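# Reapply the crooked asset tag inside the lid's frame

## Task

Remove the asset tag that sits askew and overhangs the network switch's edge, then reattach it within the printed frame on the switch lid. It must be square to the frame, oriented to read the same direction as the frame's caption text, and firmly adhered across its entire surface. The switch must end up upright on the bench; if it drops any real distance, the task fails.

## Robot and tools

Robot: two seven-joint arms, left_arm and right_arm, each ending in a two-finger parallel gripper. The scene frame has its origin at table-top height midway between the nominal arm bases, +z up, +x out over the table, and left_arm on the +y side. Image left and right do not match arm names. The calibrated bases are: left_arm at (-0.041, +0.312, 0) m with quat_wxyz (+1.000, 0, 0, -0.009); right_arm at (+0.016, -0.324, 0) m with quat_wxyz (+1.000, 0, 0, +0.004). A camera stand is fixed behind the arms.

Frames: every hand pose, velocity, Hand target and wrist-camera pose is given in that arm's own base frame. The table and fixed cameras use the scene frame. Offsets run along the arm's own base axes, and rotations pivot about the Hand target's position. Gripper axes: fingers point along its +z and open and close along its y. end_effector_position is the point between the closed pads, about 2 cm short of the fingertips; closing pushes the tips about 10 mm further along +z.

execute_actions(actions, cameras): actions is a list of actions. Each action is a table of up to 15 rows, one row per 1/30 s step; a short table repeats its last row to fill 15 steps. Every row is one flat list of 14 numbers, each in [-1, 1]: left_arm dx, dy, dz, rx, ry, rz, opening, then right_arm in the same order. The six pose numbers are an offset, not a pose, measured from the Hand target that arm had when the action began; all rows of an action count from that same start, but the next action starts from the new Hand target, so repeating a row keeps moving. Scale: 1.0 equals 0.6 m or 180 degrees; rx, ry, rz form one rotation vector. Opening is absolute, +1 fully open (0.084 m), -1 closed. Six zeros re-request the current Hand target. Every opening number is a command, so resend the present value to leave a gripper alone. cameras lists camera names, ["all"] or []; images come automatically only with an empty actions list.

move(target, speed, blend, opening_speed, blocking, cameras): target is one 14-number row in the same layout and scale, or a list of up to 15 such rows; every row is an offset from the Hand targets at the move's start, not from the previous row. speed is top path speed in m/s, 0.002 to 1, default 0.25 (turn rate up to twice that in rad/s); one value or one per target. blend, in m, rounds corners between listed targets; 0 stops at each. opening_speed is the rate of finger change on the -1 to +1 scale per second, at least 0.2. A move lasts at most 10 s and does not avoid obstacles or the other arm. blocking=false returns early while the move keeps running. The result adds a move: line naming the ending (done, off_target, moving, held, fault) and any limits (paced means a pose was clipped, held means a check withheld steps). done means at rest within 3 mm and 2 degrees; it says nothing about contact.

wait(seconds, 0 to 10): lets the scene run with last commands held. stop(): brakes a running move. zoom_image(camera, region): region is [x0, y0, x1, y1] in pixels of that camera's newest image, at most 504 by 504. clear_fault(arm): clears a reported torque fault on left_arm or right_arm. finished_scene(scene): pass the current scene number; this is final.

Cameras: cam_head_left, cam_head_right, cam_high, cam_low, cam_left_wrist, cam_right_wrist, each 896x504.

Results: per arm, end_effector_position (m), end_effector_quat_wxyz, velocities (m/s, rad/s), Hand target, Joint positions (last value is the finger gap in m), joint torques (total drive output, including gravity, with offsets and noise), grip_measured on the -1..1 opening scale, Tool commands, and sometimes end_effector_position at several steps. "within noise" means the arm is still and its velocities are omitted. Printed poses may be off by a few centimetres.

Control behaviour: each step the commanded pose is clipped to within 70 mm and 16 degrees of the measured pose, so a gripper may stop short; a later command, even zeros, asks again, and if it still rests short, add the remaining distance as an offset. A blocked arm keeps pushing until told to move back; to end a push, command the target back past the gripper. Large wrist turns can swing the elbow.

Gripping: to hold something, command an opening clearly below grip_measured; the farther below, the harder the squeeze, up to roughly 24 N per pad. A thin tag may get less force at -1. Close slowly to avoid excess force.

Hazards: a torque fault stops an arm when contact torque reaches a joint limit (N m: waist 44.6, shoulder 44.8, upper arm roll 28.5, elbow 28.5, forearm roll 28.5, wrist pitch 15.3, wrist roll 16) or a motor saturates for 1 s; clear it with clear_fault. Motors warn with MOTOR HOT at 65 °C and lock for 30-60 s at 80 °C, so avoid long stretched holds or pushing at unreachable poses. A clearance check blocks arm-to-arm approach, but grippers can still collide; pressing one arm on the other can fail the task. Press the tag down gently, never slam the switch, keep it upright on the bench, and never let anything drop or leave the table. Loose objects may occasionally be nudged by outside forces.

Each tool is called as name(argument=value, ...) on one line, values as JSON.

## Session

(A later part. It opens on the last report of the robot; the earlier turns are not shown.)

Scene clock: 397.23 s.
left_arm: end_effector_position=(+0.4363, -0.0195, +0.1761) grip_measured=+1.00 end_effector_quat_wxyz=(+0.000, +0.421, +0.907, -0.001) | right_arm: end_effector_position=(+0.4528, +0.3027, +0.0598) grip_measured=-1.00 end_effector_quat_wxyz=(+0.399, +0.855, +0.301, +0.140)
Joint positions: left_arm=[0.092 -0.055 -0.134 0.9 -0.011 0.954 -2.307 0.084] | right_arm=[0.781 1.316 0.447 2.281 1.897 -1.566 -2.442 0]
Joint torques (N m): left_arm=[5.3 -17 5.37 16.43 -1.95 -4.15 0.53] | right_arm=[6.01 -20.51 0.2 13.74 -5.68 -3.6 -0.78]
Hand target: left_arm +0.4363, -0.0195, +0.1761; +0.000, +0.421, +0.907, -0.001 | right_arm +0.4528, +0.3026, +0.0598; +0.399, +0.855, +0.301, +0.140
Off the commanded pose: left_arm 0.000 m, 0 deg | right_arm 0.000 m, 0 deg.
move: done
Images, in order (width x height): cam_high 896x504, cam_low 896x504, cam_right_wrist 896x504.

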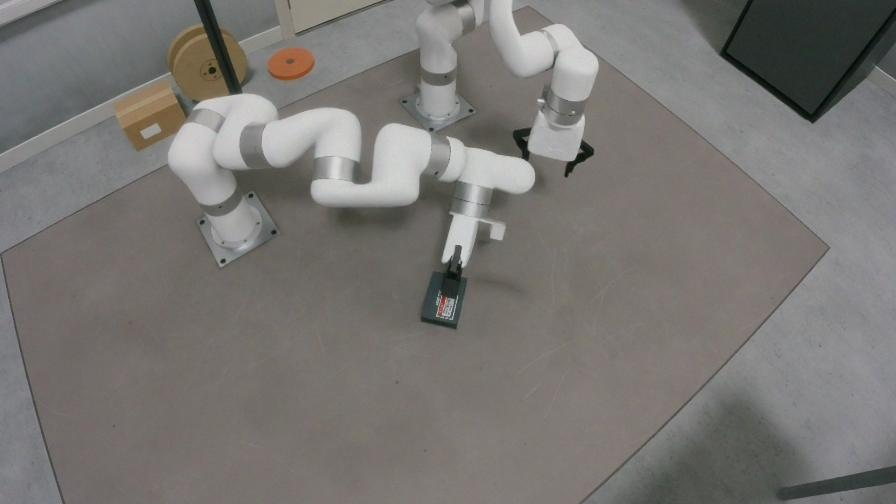

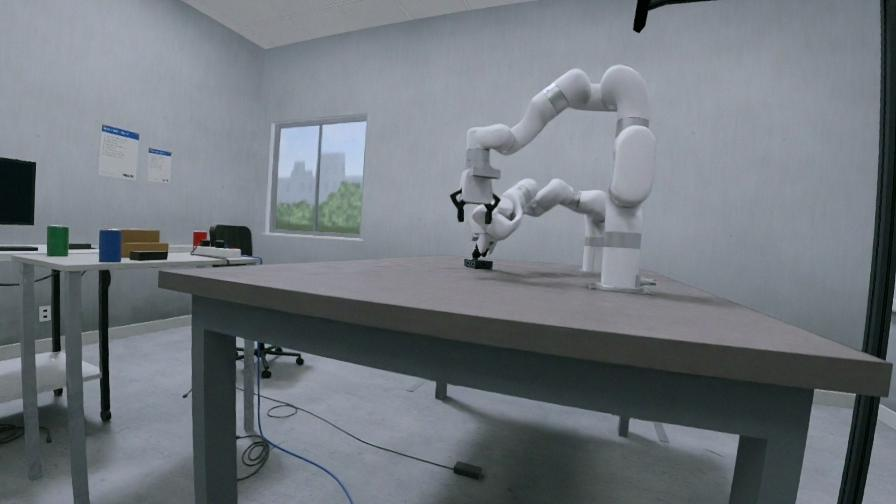

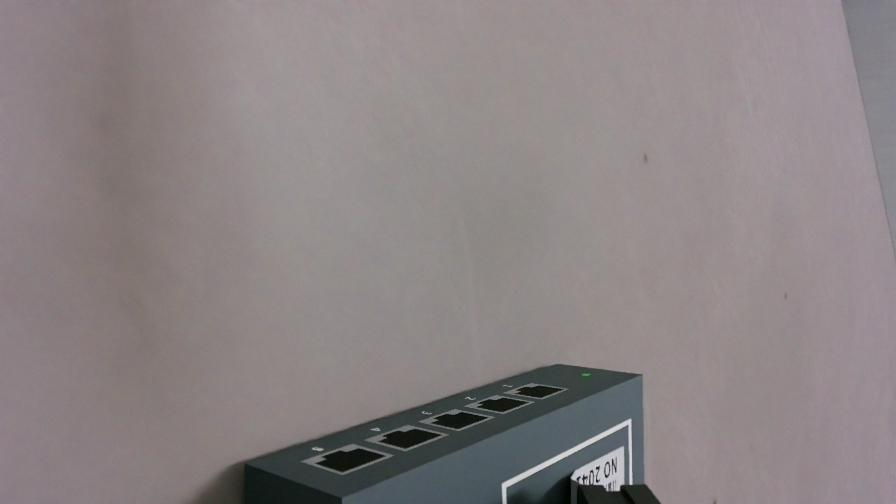

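move(target=[[0,0,0,0,0,0,1,-0.002,0.0078,0,0,0,0.006,-1],[0,0,0,0,0,0,1,-0.0035,0.0095,-0.0085,0,0,0.006,-1]], speed=0.02, blend=[0.002,0], cameras=["cam_high","cam_low","cam_right_wrist"])

zoom_image(camera="cam_high", region=[425, 285, 465, 325])

zoom_image(camera="cam_low", region=[455, 235, 505, 275])

zoom_image(camera="cam_right_wrist", region=[480, 400, 680, 504])

Scene clock: 405.47 s.
left_arm: end_effector_position=(+0.4363, -0.0195, +0.1761) grip_measured=+1.00 end_effector_quat_wxyz=(+0.000, +0.421, +0.907, -0.001) | right_arm: end_effector_position=(+0.4507, +0.3084, +0.0547) grip_measured=-1.00 end_effector_quat_wxyz=(+0.398, +0.852, +0.309, +0.144)
Joint positions: left_arm=[0.092 -0.055 -0.134 0.9 -0.011 0.954 -2.307 0.084] | right_arm=[0.793 1.327 0.448 2.288 1.89 -1.558 -2.444 0]
Joint torques (N m): left_arm=[5.35 -16.99 5.17 16.47 -1.93 -4.18 0.63] | right_arm=[6.35 -20.84 0.46 13.79 -5.81 -0.81 0.91]
Hand target: left_arm +0.4363, -0.0195, +0.1761; +0.000, +0.421, +0.907, -0.001 | right_arm +0.4507, +0.3083, +0.0547; +0.398, +0.852, +0.309, +0.144
Off the commanded pose: left_arm 0.000 m, 0 deg | right_arm 0.000 m, 0 deg.
move: done
Images, in order (width x height): cam_high 896x504, cam_low 896x504, cam_right_wrist 896x504.

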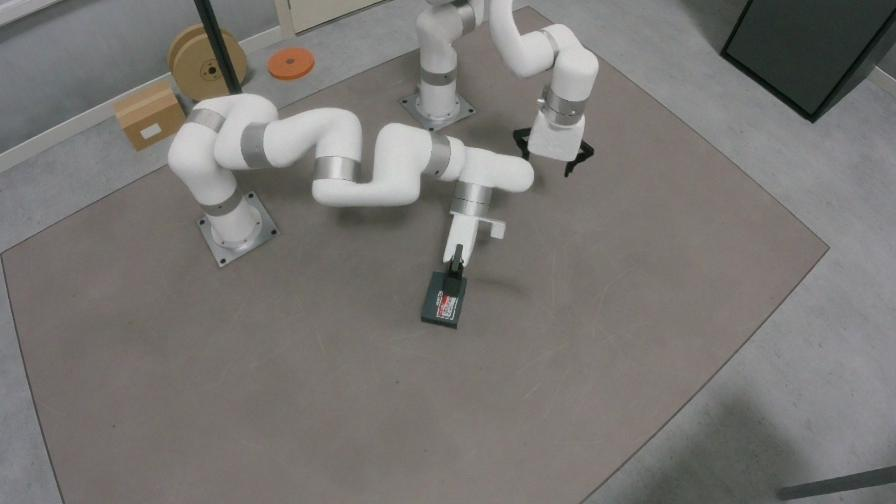

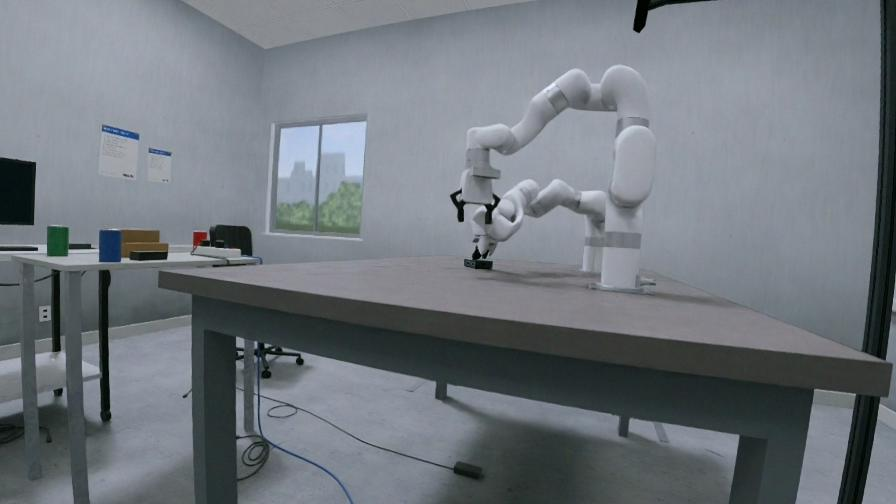

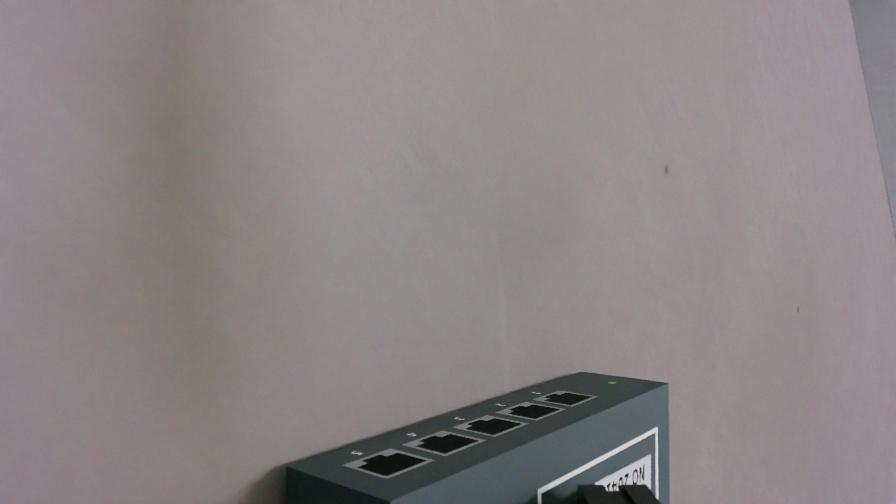

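Scaled by 12.600 from the camera's 896x504 image, which has a finer 1280x720 frame.

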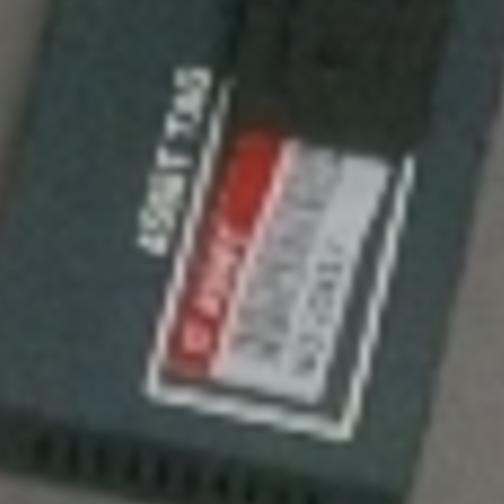

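Scaled by 10.080 from the camera's 896x504 image, which has a finer 1280x720 frame.

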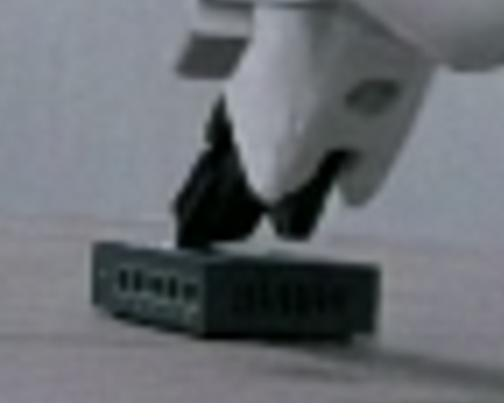

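Scaled by 2.520 from the camera's 896x504 image, which has a finer 1280x720 frame.

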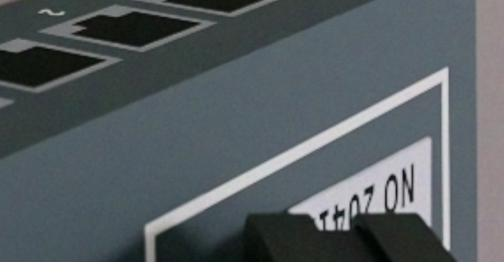

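move(target=[[0,0,0,0,0,0,1,-0.0016,-0.0013,0,0,0,-0.006,-1],[0,0,0,0,0,0,1,-0.0016,-0.0013,0,0,0,-0.006,-0.86]], speed=0.02, opening_speed=0.2, cameras=["cam_high","cam_low","cam_right_wrist"])

zoom_image(camera="cam_high", region=[425, 285, 465, 325])

zoom_image(camera="cam_right_wrist", region=[480, 400, 680, 504])

Scene clock: 411.77 s.
left_arm: end_effector_position=(+0.4363, -0.0195, +0.1761) grip_measured=+1.00 end_effector_quat_wxyz=(+0.000, +0.421, +0.907, -0.001) | right_arm: end_effector_position=(+0.4498, +0.3076, +0.0547) grip_measured=-0.88 end_effector_quat_wxyz=(+0.399, +0.855, +0.301, +0.140)
Joint positions: left_arm=[0.092 -0.055 -0.134 0.9 -0.011 0.954 -2.307 0.084] | right_arm=[0.798 1.346 0.449 2.328 1.895 -1.575 -2.452 0.005]
Joint torques (N m): left_arm=[5.26 -17.06 5.1 16.5 -1.95 -4.09 0.52] | right_arm=[5.93 -21.06 5.29 13.83 1.44 -3.53 -0.86]
Hand target: left_arm +0.4363, -0.0195, +0.1761; +0.000, +0.421, +0.907, -0.001 | right_arm +0.4498, +0.3076, +0.0547; +0.399, +0.855, +0.301, +0.140
Off the commanded pose: left_arm 0.000 m, 0 deg | right_arm 0.000 m, 0 deg.
move: done
Images, in order (width x height): cam_high 896x504, cam_low 896x504, cam_right_wrist 896x504.

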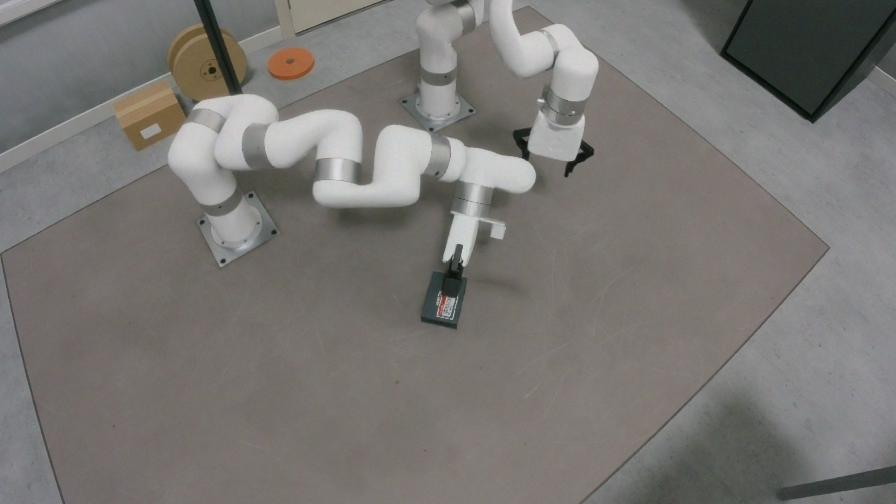

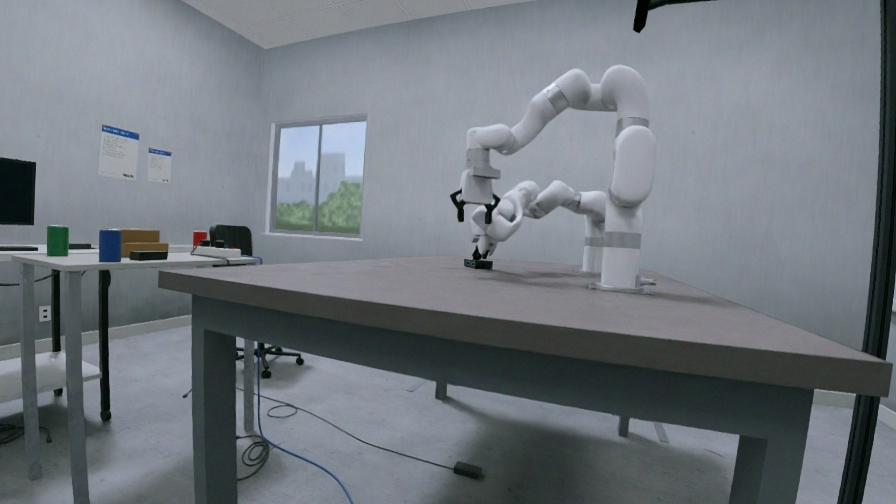

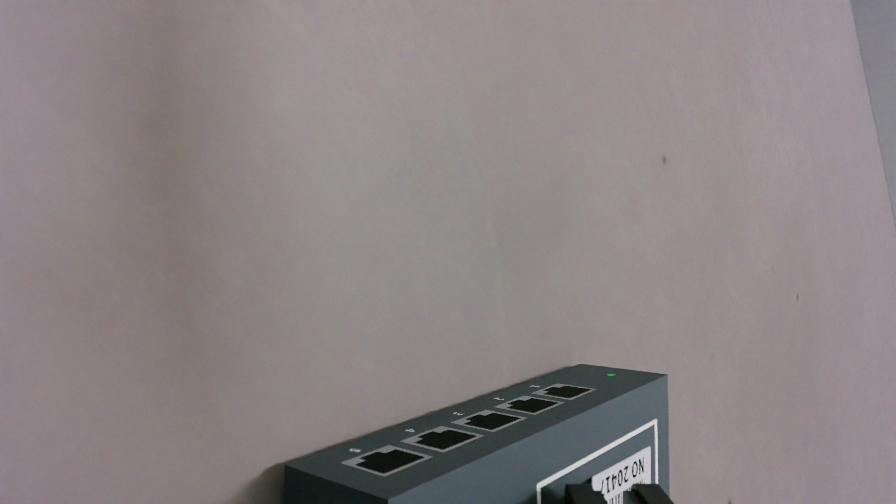

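Scaled by 12.600 from the camera's 896x504 image, which has a finer 1280x720 frame.

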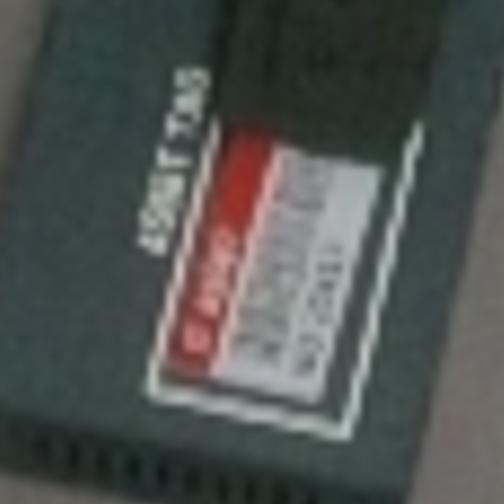

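Scaled by 2.520 from the camera's 896x504 image, which has a finer 1280x720 frame.

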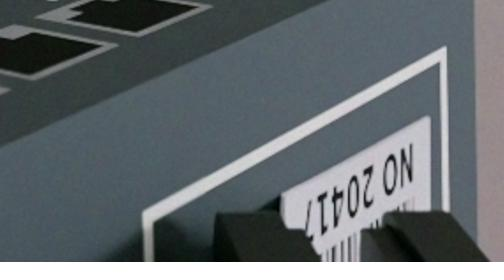

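move(target=[[0,0,0,0,0,0,1,-0.0399,0.0498,0.0536,0,0,0,-0.86],[0,0,0,0,0,0,1,-0.0399,0.0498,0.24,0,0,0,-0.86],[0,0,0,0,0,0,1,-0.010,-0.1595,0.242,0.2168,0.1737,0,-1]], speed=[0.04,0.2,0.25], blend=[0.01,0.03,0], cameras=["cam_high","cam_head_left","cam_low","cam_right_wrist"])

zoom_image(camera="cam_high", region=[415, 265, 475, 335])

zoom_image(camera="cam_right_wrist", region=[350, 150, 600, 350])

Scene clock: 420.47 s.
left_arm: end_effector_position=(+0.4363, -0.0195, +0.1761) grip_measured=+1.00 end_effector_quat_wxyz=(+0.000, +0.421, +0.907, -0.001) | right_arm: end_effector_position=(+0.4495, +0.3079, +0.0551) grip_measured=-0.88 end_effector_quat_wxyz=(+0.399, +0.855, +0.301, +0.140)
Joint positions: left_arm=[0.092 -0.055 -0.134 0.9 -0.011 0.954 -2.307 0.084] | right_arm=[0.799 1.347 0.45 2.33 1.895 -1.577 -2.453 0.005]
Joint torques (N m): left_arm=[5.24 -16.87 5.17 16.57 -1.86 -4.17 0.56] | right_arm=[-6.24 -22.03 0.03 9.59 -5.19 -0.2 1.2]
Hand target: left_arm +0.4363, -0.0195, +0.1761; +0.000, +0.421, +0.907, -0.001 | right_arm +0.4496, +0.3078, +0.0551; +0.399, +0.855, +0.301, +0.140 (not the last commanded pose)
Tool commands: left_gripper/opening=+1.0 right_gripper/opening=-0.86
Off the commanded pose: left_arm 0.000 m, 0 deg | right_arm 0.174 m, 50 deg.
move: held (right_arm; a check stopped the path); path passed 0 of 3 targets; target 3's new opening was not sent; limits=held
pose unreachable (right arm): on one or more control steps of this call, first in action 0 (counted from 0), this arm could not follow its commanded pose, so it was not sent that pose on those steps. It may still have moved: this result reports where it is.
cause: moving toward the commanded pose would bring a part of the arm too close to another arm (a part of this arm just beyond joint 6 (wrist pitch) and the left arm's gripper, along the way the arms are being sent, or toward where that arm still pushes).
Images, in order (width x height): cam_head_left 896x504, cam_high 896x504, cam_low 896x504, cam_right_wrist 896x504.

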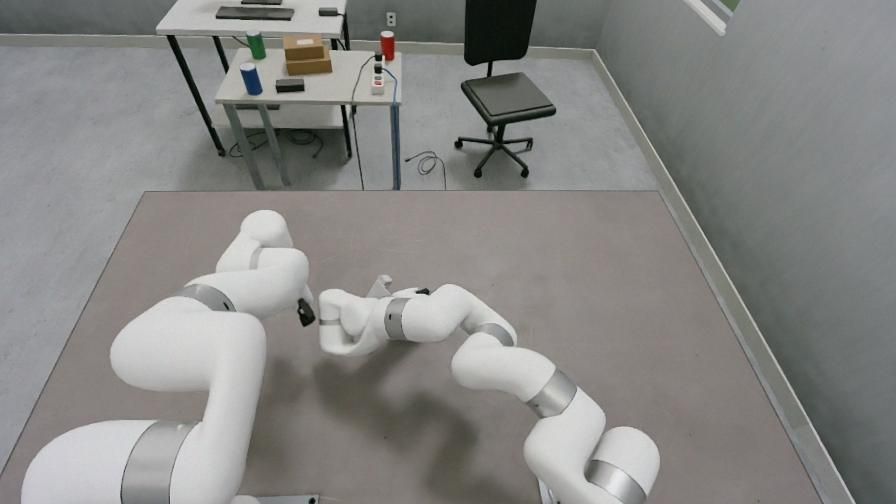

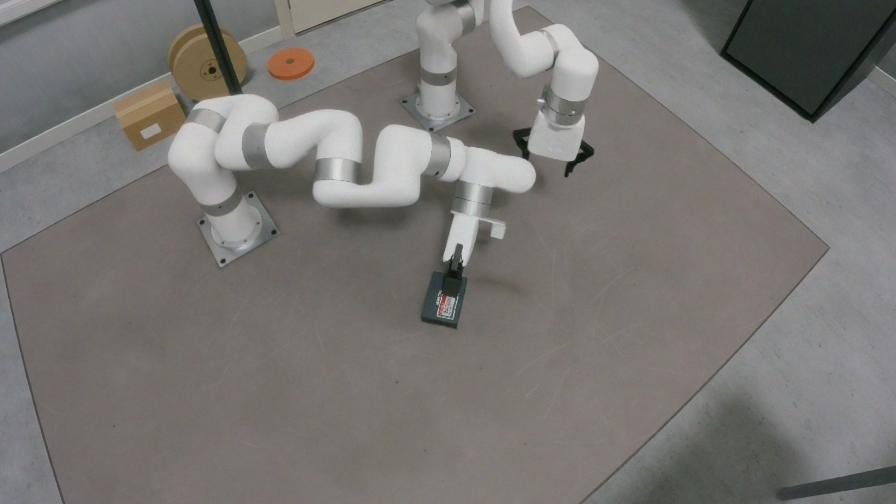

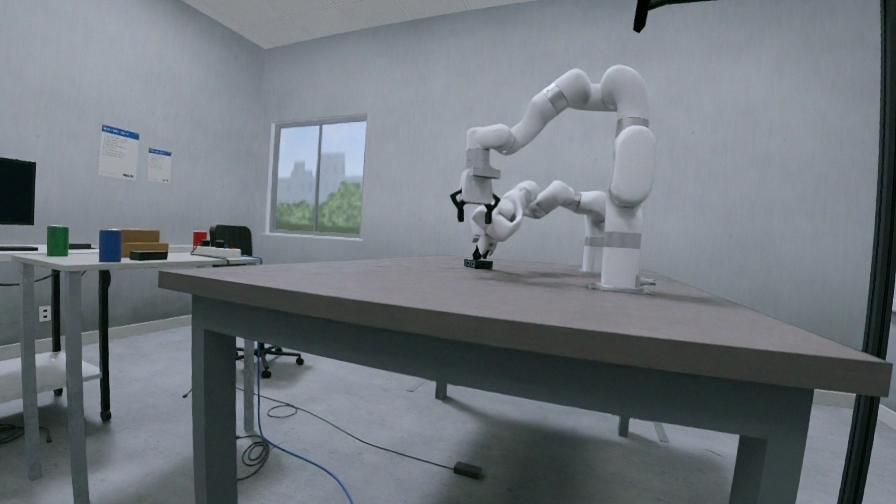

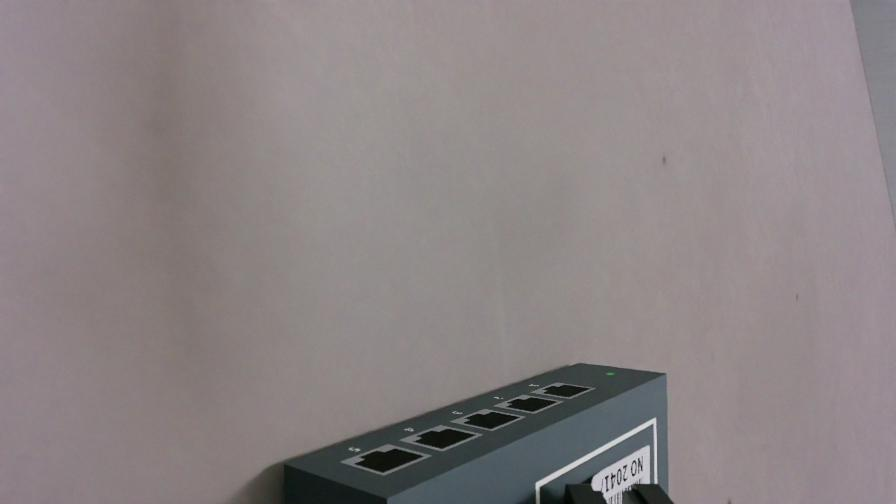

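Scaled by 7.200 from the camera's 896x504 image, which has a finer 1280x720 frame.

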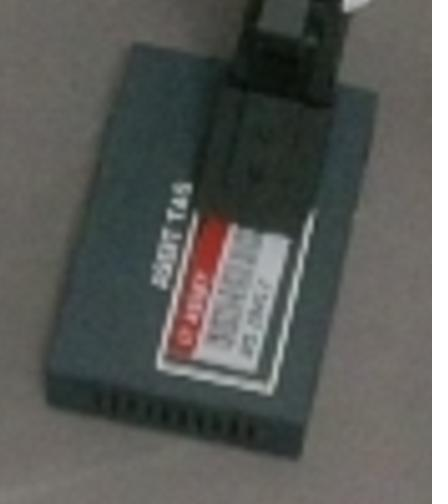

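Scaled by 2.016 from the camera's 896x504 image, which has a finer 1280x720 frame.

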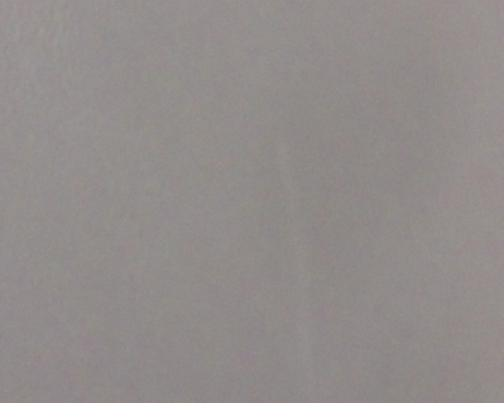

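Move left arm away first, then retry.

move(target=[-0.1,0.35,0.05,0,0,0,1,0,0,0,0,0,0,-0.86])

move(target=[[0,0,0,0,0,0,1,-0.0399,0.0498,0.0536,0,0,0,-0.86],[0,0,0,0,0,0,1,-0.0399,0.0498,0.24,0,0,0,-0.86],[0,0,0,0,0,0,1,-0.010,-0.1595,0.242,0.2168,0.1737,0,-1]], speed=[0.04,0.2,0.25], blend=[0.01,0.03,0], cameras=["cam_high","cam_head_left","cam_low","cam_right_wrist"])

zoom_image(camera="cam_high", region=[415, 265, 475, 335])

zoom_image(camera="cam_right_wrist", region=[350, 150, 600, 350])

Scene clock: 426.13 s.
left_arm: end_effector_position=(+0.3763, +0.1904, +0.2061) grip_measured=+1.00 end_effector_quat_wxyz=(+0.000, +0.421, +0.907, -0.001) | right_arm: end_effector_position=(+0.4496, +0.3078, +0.0551) grip_measured=-0.88 end_effector_quat_wxyz=(+0.399, +0.855, +0.301, +0.140)
Joint positions: left_arm=[0.32 -0.14 0.144 0.901 0.021 1.04 -1.82 0.084] | right_arm=[0.799 1.346 0.449 2.33 1.895 -1.576 -2.453 0.005]
Joint torques (N m): left_arm=[5.44 -7.12 4.88 22.06 -2.07 -0.13 0.85] | right_arm=[-6.55 -29.05 0.27 9.49 -5.6 -0.25 1.28]
Hand target: left_arm +0.3763, +0.1905, +0.2061; +0.000, +0.421, +0.907, -0.001 | right_arm +0.4496, +0.3078, +0.0551; +0.399, +0.855, +0.301, +0.140
Off the commanded pose: left_arm 0.000 m, 0 deg | right_arm 0.000 m, 0 deg.
move: done

Scene clock: 430.77 s.
left_arm: end_effector_position=(+0.3763, +0.1905, +0.2061) grip_measured=+1.00 end_effector_quat_wxyz=(+0.000, +0.421, +0.907, -0.001) | right_arm: end_effector_position=(+0.4436, +0.2121, +0.2003) grip_measured=-1.00 end_effector_quat_wxyz=(+0.000, +0.943, +0.332, +0.000)
Joint positions: left_arm=[0.32 -0.14 0.144 0.901 0.021 1.04 -1.82 0.084] | right_arm=[0.144 0.691 0.564 1.92 2.783 -1.326 -3.13 0]
Joint torques (N m): left_arm=[5.42 -7.32 4.71 21.87 -1.97 -0.06 0.78] | right_arm=[-6.16 -16.47 8.5 14.72 3.58 -3.28 -0.81]
Hand target: left_arm +0.3763, +0.1905, +0.2061; +0.000, +0.421, +0.907, -0.001 | right_arm +0.4436, +0.2121, +0.2003; +0.000, +0.943, +0.332, +0.000
Off the commanded pose: left_arm 0.000 m, 0 deg | right_arm 0.000 m, 0 deg.
move: done
Images, in order (width x height): cam_head_left 896x504, cam_high 896x504, cam_low 896x504, cam_right_wrist 896x504.

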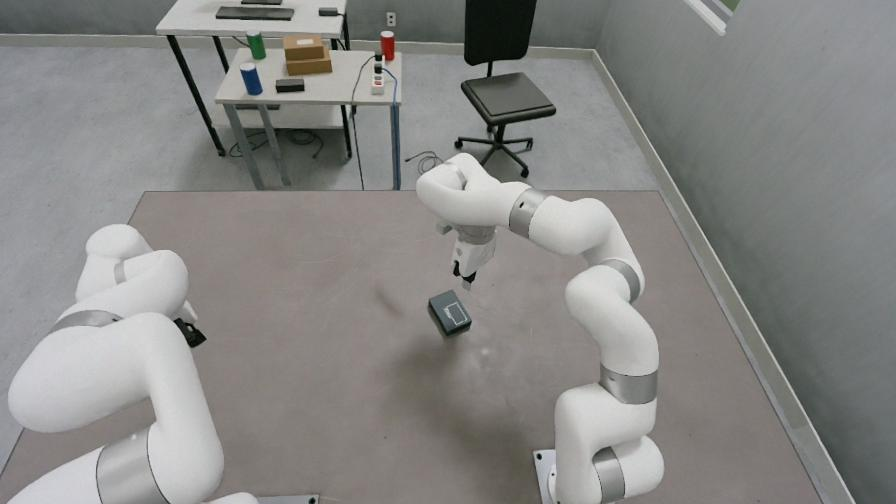

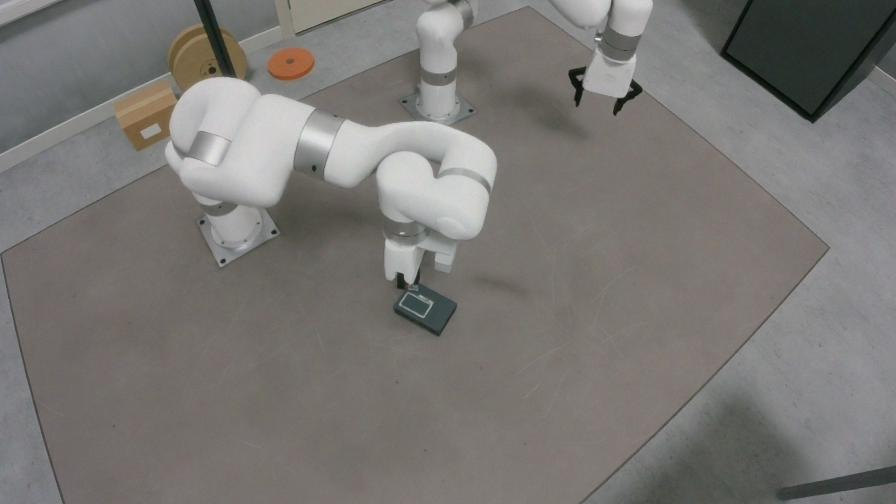

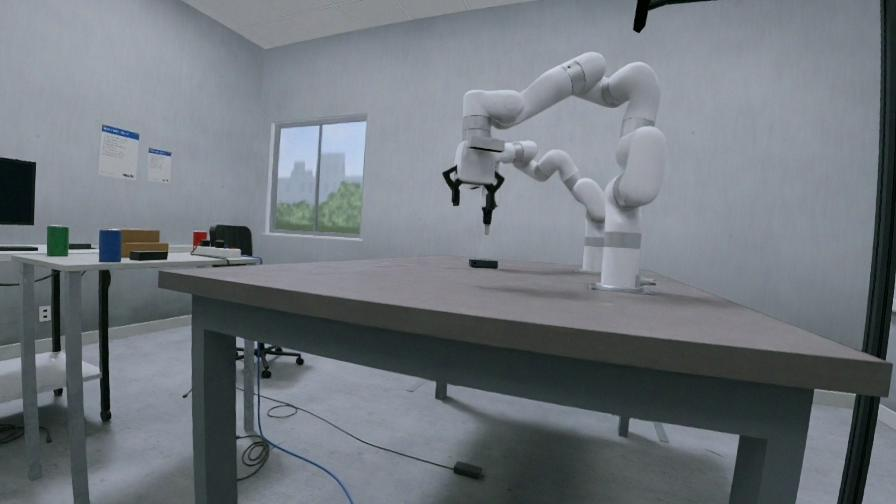

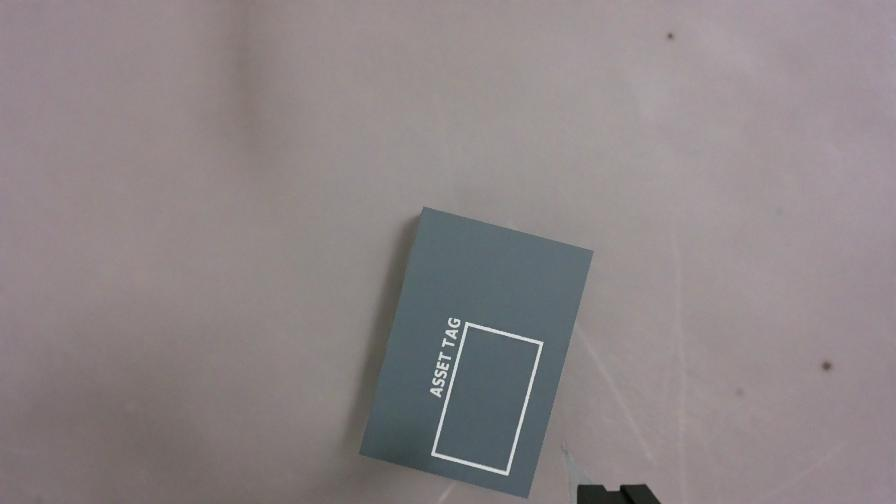

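Scaled by 7.200 from the camera's 896x504 image, which has a finer 1280x720 frame.

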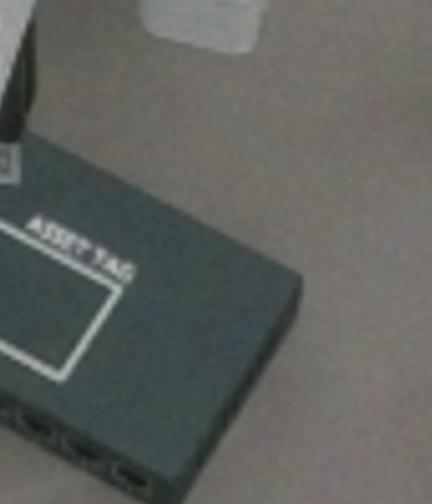

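Scaled by 2.016 from the camera's 896x504 image, which has a finer 1280x720 frame.

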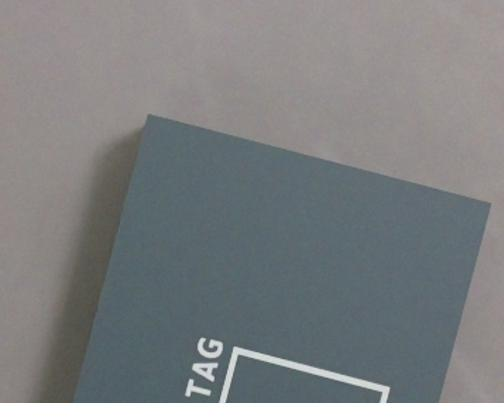

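move(target=[0,0,0,0,0,0,1,-0.04,-0.4,0.08,0,0,0,-1])

move(target=[[0.1,-0.4,0.0,0,0,0,1,0,0,0,0,0,0,-1],[0.2162,-0.9475,-0.0102,0,0,-0.58,1,0,0,0,0,0,0,-1]], blend=[0.05,0], cameras=["all"])

Scene clock: 447.80 s.
left_arm: end_effector_position=(+0.3763, +0.1905, +0.2061) grip_measured=+1.00 end_effector_quat_wxyz=(+0.000, +0.421, +0.907, -0.001) | right_arm: end_effector_position=(+0.4196, -0.0278, +0.2484) grip_measured=-1.00 end_effector_quat_wxyz=(+0.000, +0.943, +0.332, +0.000)
Joint positions: left_arm=[0.32 -0.14 0.144 0.901 0.021 1.04 -1.82 0.084] | right_arm=[-0.449 0.371 0.526 1.604 2.95 -1.284 -3.716 0]
Joint torques (N m): left_arm=[5.47 -7.21 4.63 21.81 -1.82 -0.1 0.82] | right_arm=[-6.28 -12.79 0.89 15.36 3.69 -3.26 -1.03]
Hand target: left_arm +0.3763, +0.1905, +0.2061; +0.000, +0.421, +0.907, -0.001 | right_arm +0.4196, -0.0279, +0.2483; +0.000, +0.943, +0.332, +0.000
Off the commanded pose: left_arm 0.000 m, 0 deg | right_arm 0.000 m, 0 deg.
move: done

Scene clock: 453.13 s.
left_arm: end_effector_position=(+0.5060, -0.3781, +0.2000) grip_measured=+1.00 end_effector_quat_wxyz=(+0.000, +0.975, +0.223, -0.001) | right_arm: end_effector_position=(+0.4196, -0.0279, +0.2483) grip_measured=-1.00 end_effector_quat_wxyz=(+0.000, +0.943, +0.332, +0.000)
Joint positions: left_arm=[-0.317 0.636 -0.482 1.858 0.289 1.292 -1.247 0.084] | right_arm=[-0.449 0.372 0.526 1.605 2.95 -1.284 -3.716 0]
Joint torques (N m): left_arm=[-5.17 -17.74 -4.24 21.8 2.68 -0.16 0.82] | right_arm=[-6.16 -11.87 1.26 15.39 3.63 -3.18 -0.95]
Hand target: left_arm +0.5061, -0.3780, +0.2000; +0.000, +0.975, +0.223, -0.001 | right_arm +0.4196, -0.0279, +0.2483; +0.000, +0.943, +0.332, +0.000
Off the commanded pose: left_arm 0.000 m, 0 deg | right_arm 0.000 m, 0 deg.
move: done

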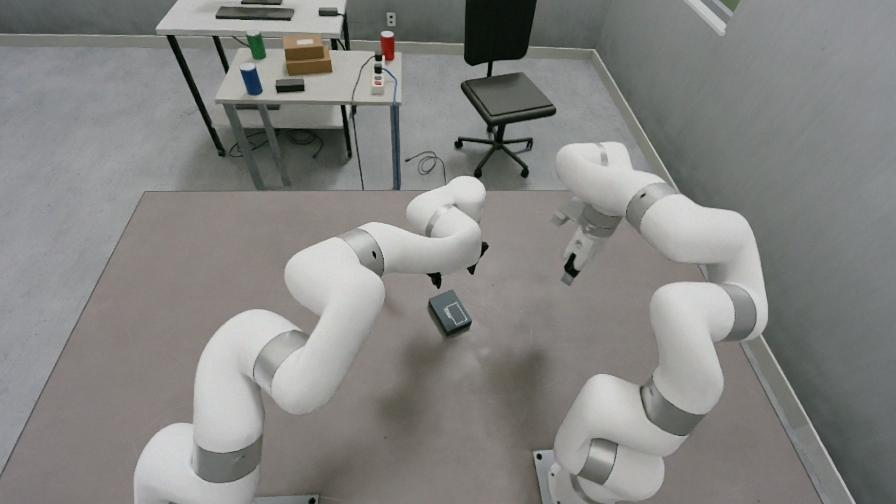

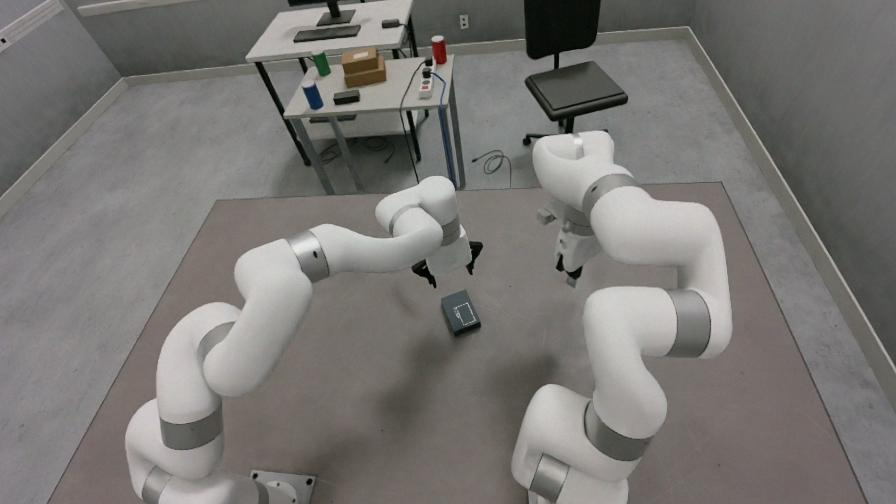

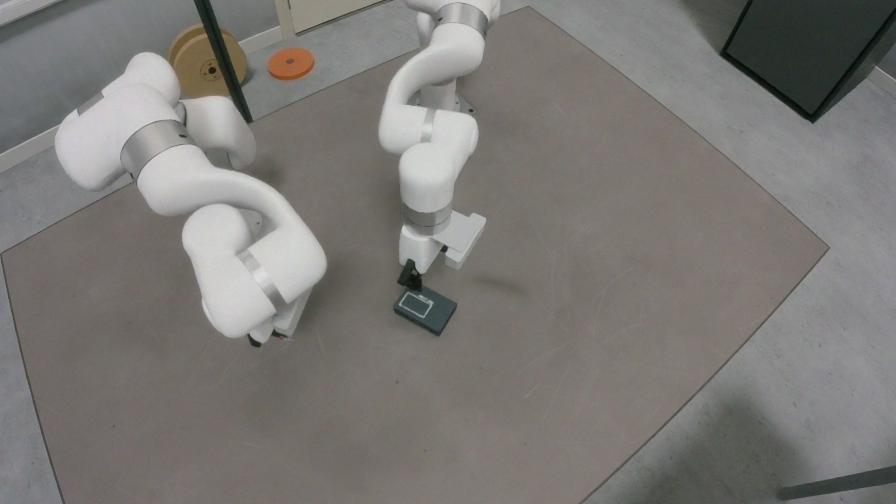

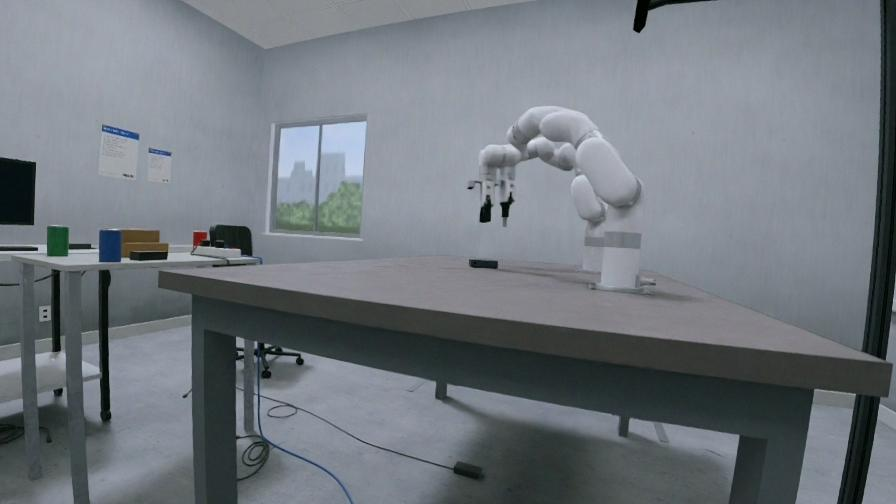

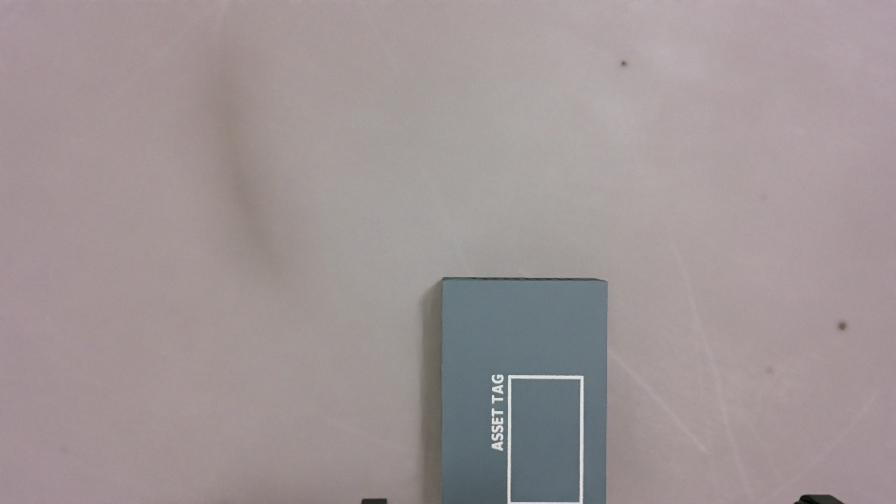

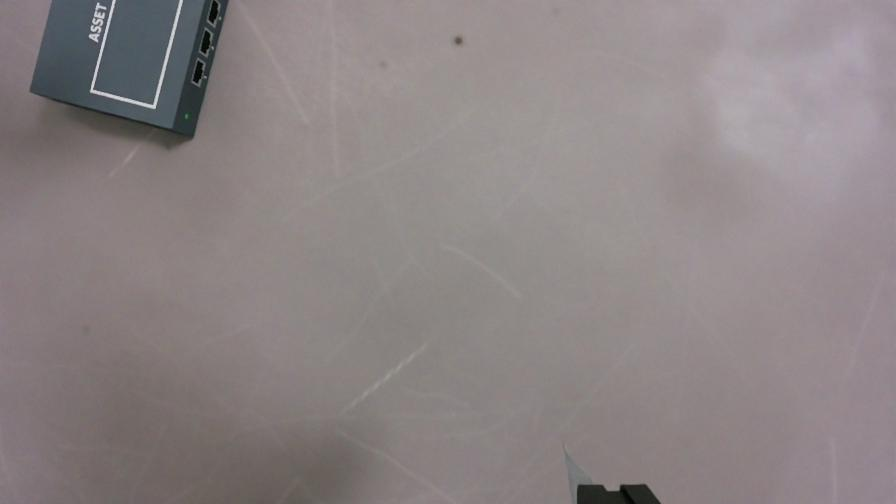

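move(target=[0.0025,-0.0053,-0.25,0,0,0,1,0,0,0,0,0,0,-1], speed=0.15, cameras=["cam_left_wrist"])

Scene clock: 464.27 s.
left_arm: end_effector_position=(+0.5075, -0.3812, +0.0500) grip_measured=+1.00 end_effector_quat_wxyz=(+0.000, +0.975, +0.223, -0.001) | right_arm: end_effector_position=(+0.4196, -0.0279, +0.2483) grip_measured=-1.00 end_effector_quat_wxyz=(+0.000, +0.943, +0.332, +0.000)
Joint positions: left_arm=[-0.328 0.804 -0.429 1.692 0.371 0.971 -1.302 0.084] | right_arm=[-0.449 0.372 0.526 1.605 2.95 -1.284 -3.716 0]
Joint torques (N m): left_arm=[-5.12 -18.8 -3.79 20.45 2.55 -4.19 -0.94] | right_arm=[-5.55 -12.12 1.36 15.41 3.7 -3.3 -0.82]
Hand target: left_arm +0.5076, -0.3812, +0.0500; +0.000, +0.975, +0.223, -0.001 | right_arm +0.4196, -0.0279, +0.2483; +0.000, +0.943, +0.332, +0.000
Off the commanded pose: left_arm 0.000 m, 0 deg | right_arm 0.000 m, 0 deg.
move: done
Images, in order (width x height): cam_left_wrist 896x504.

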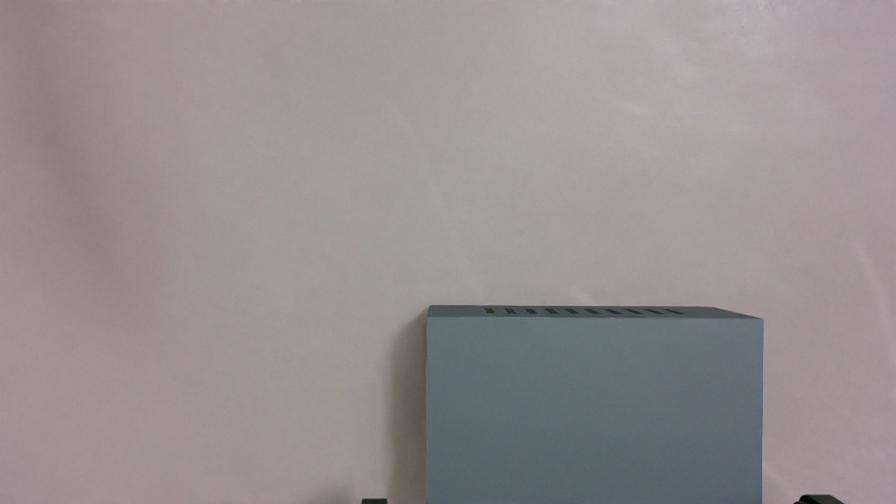

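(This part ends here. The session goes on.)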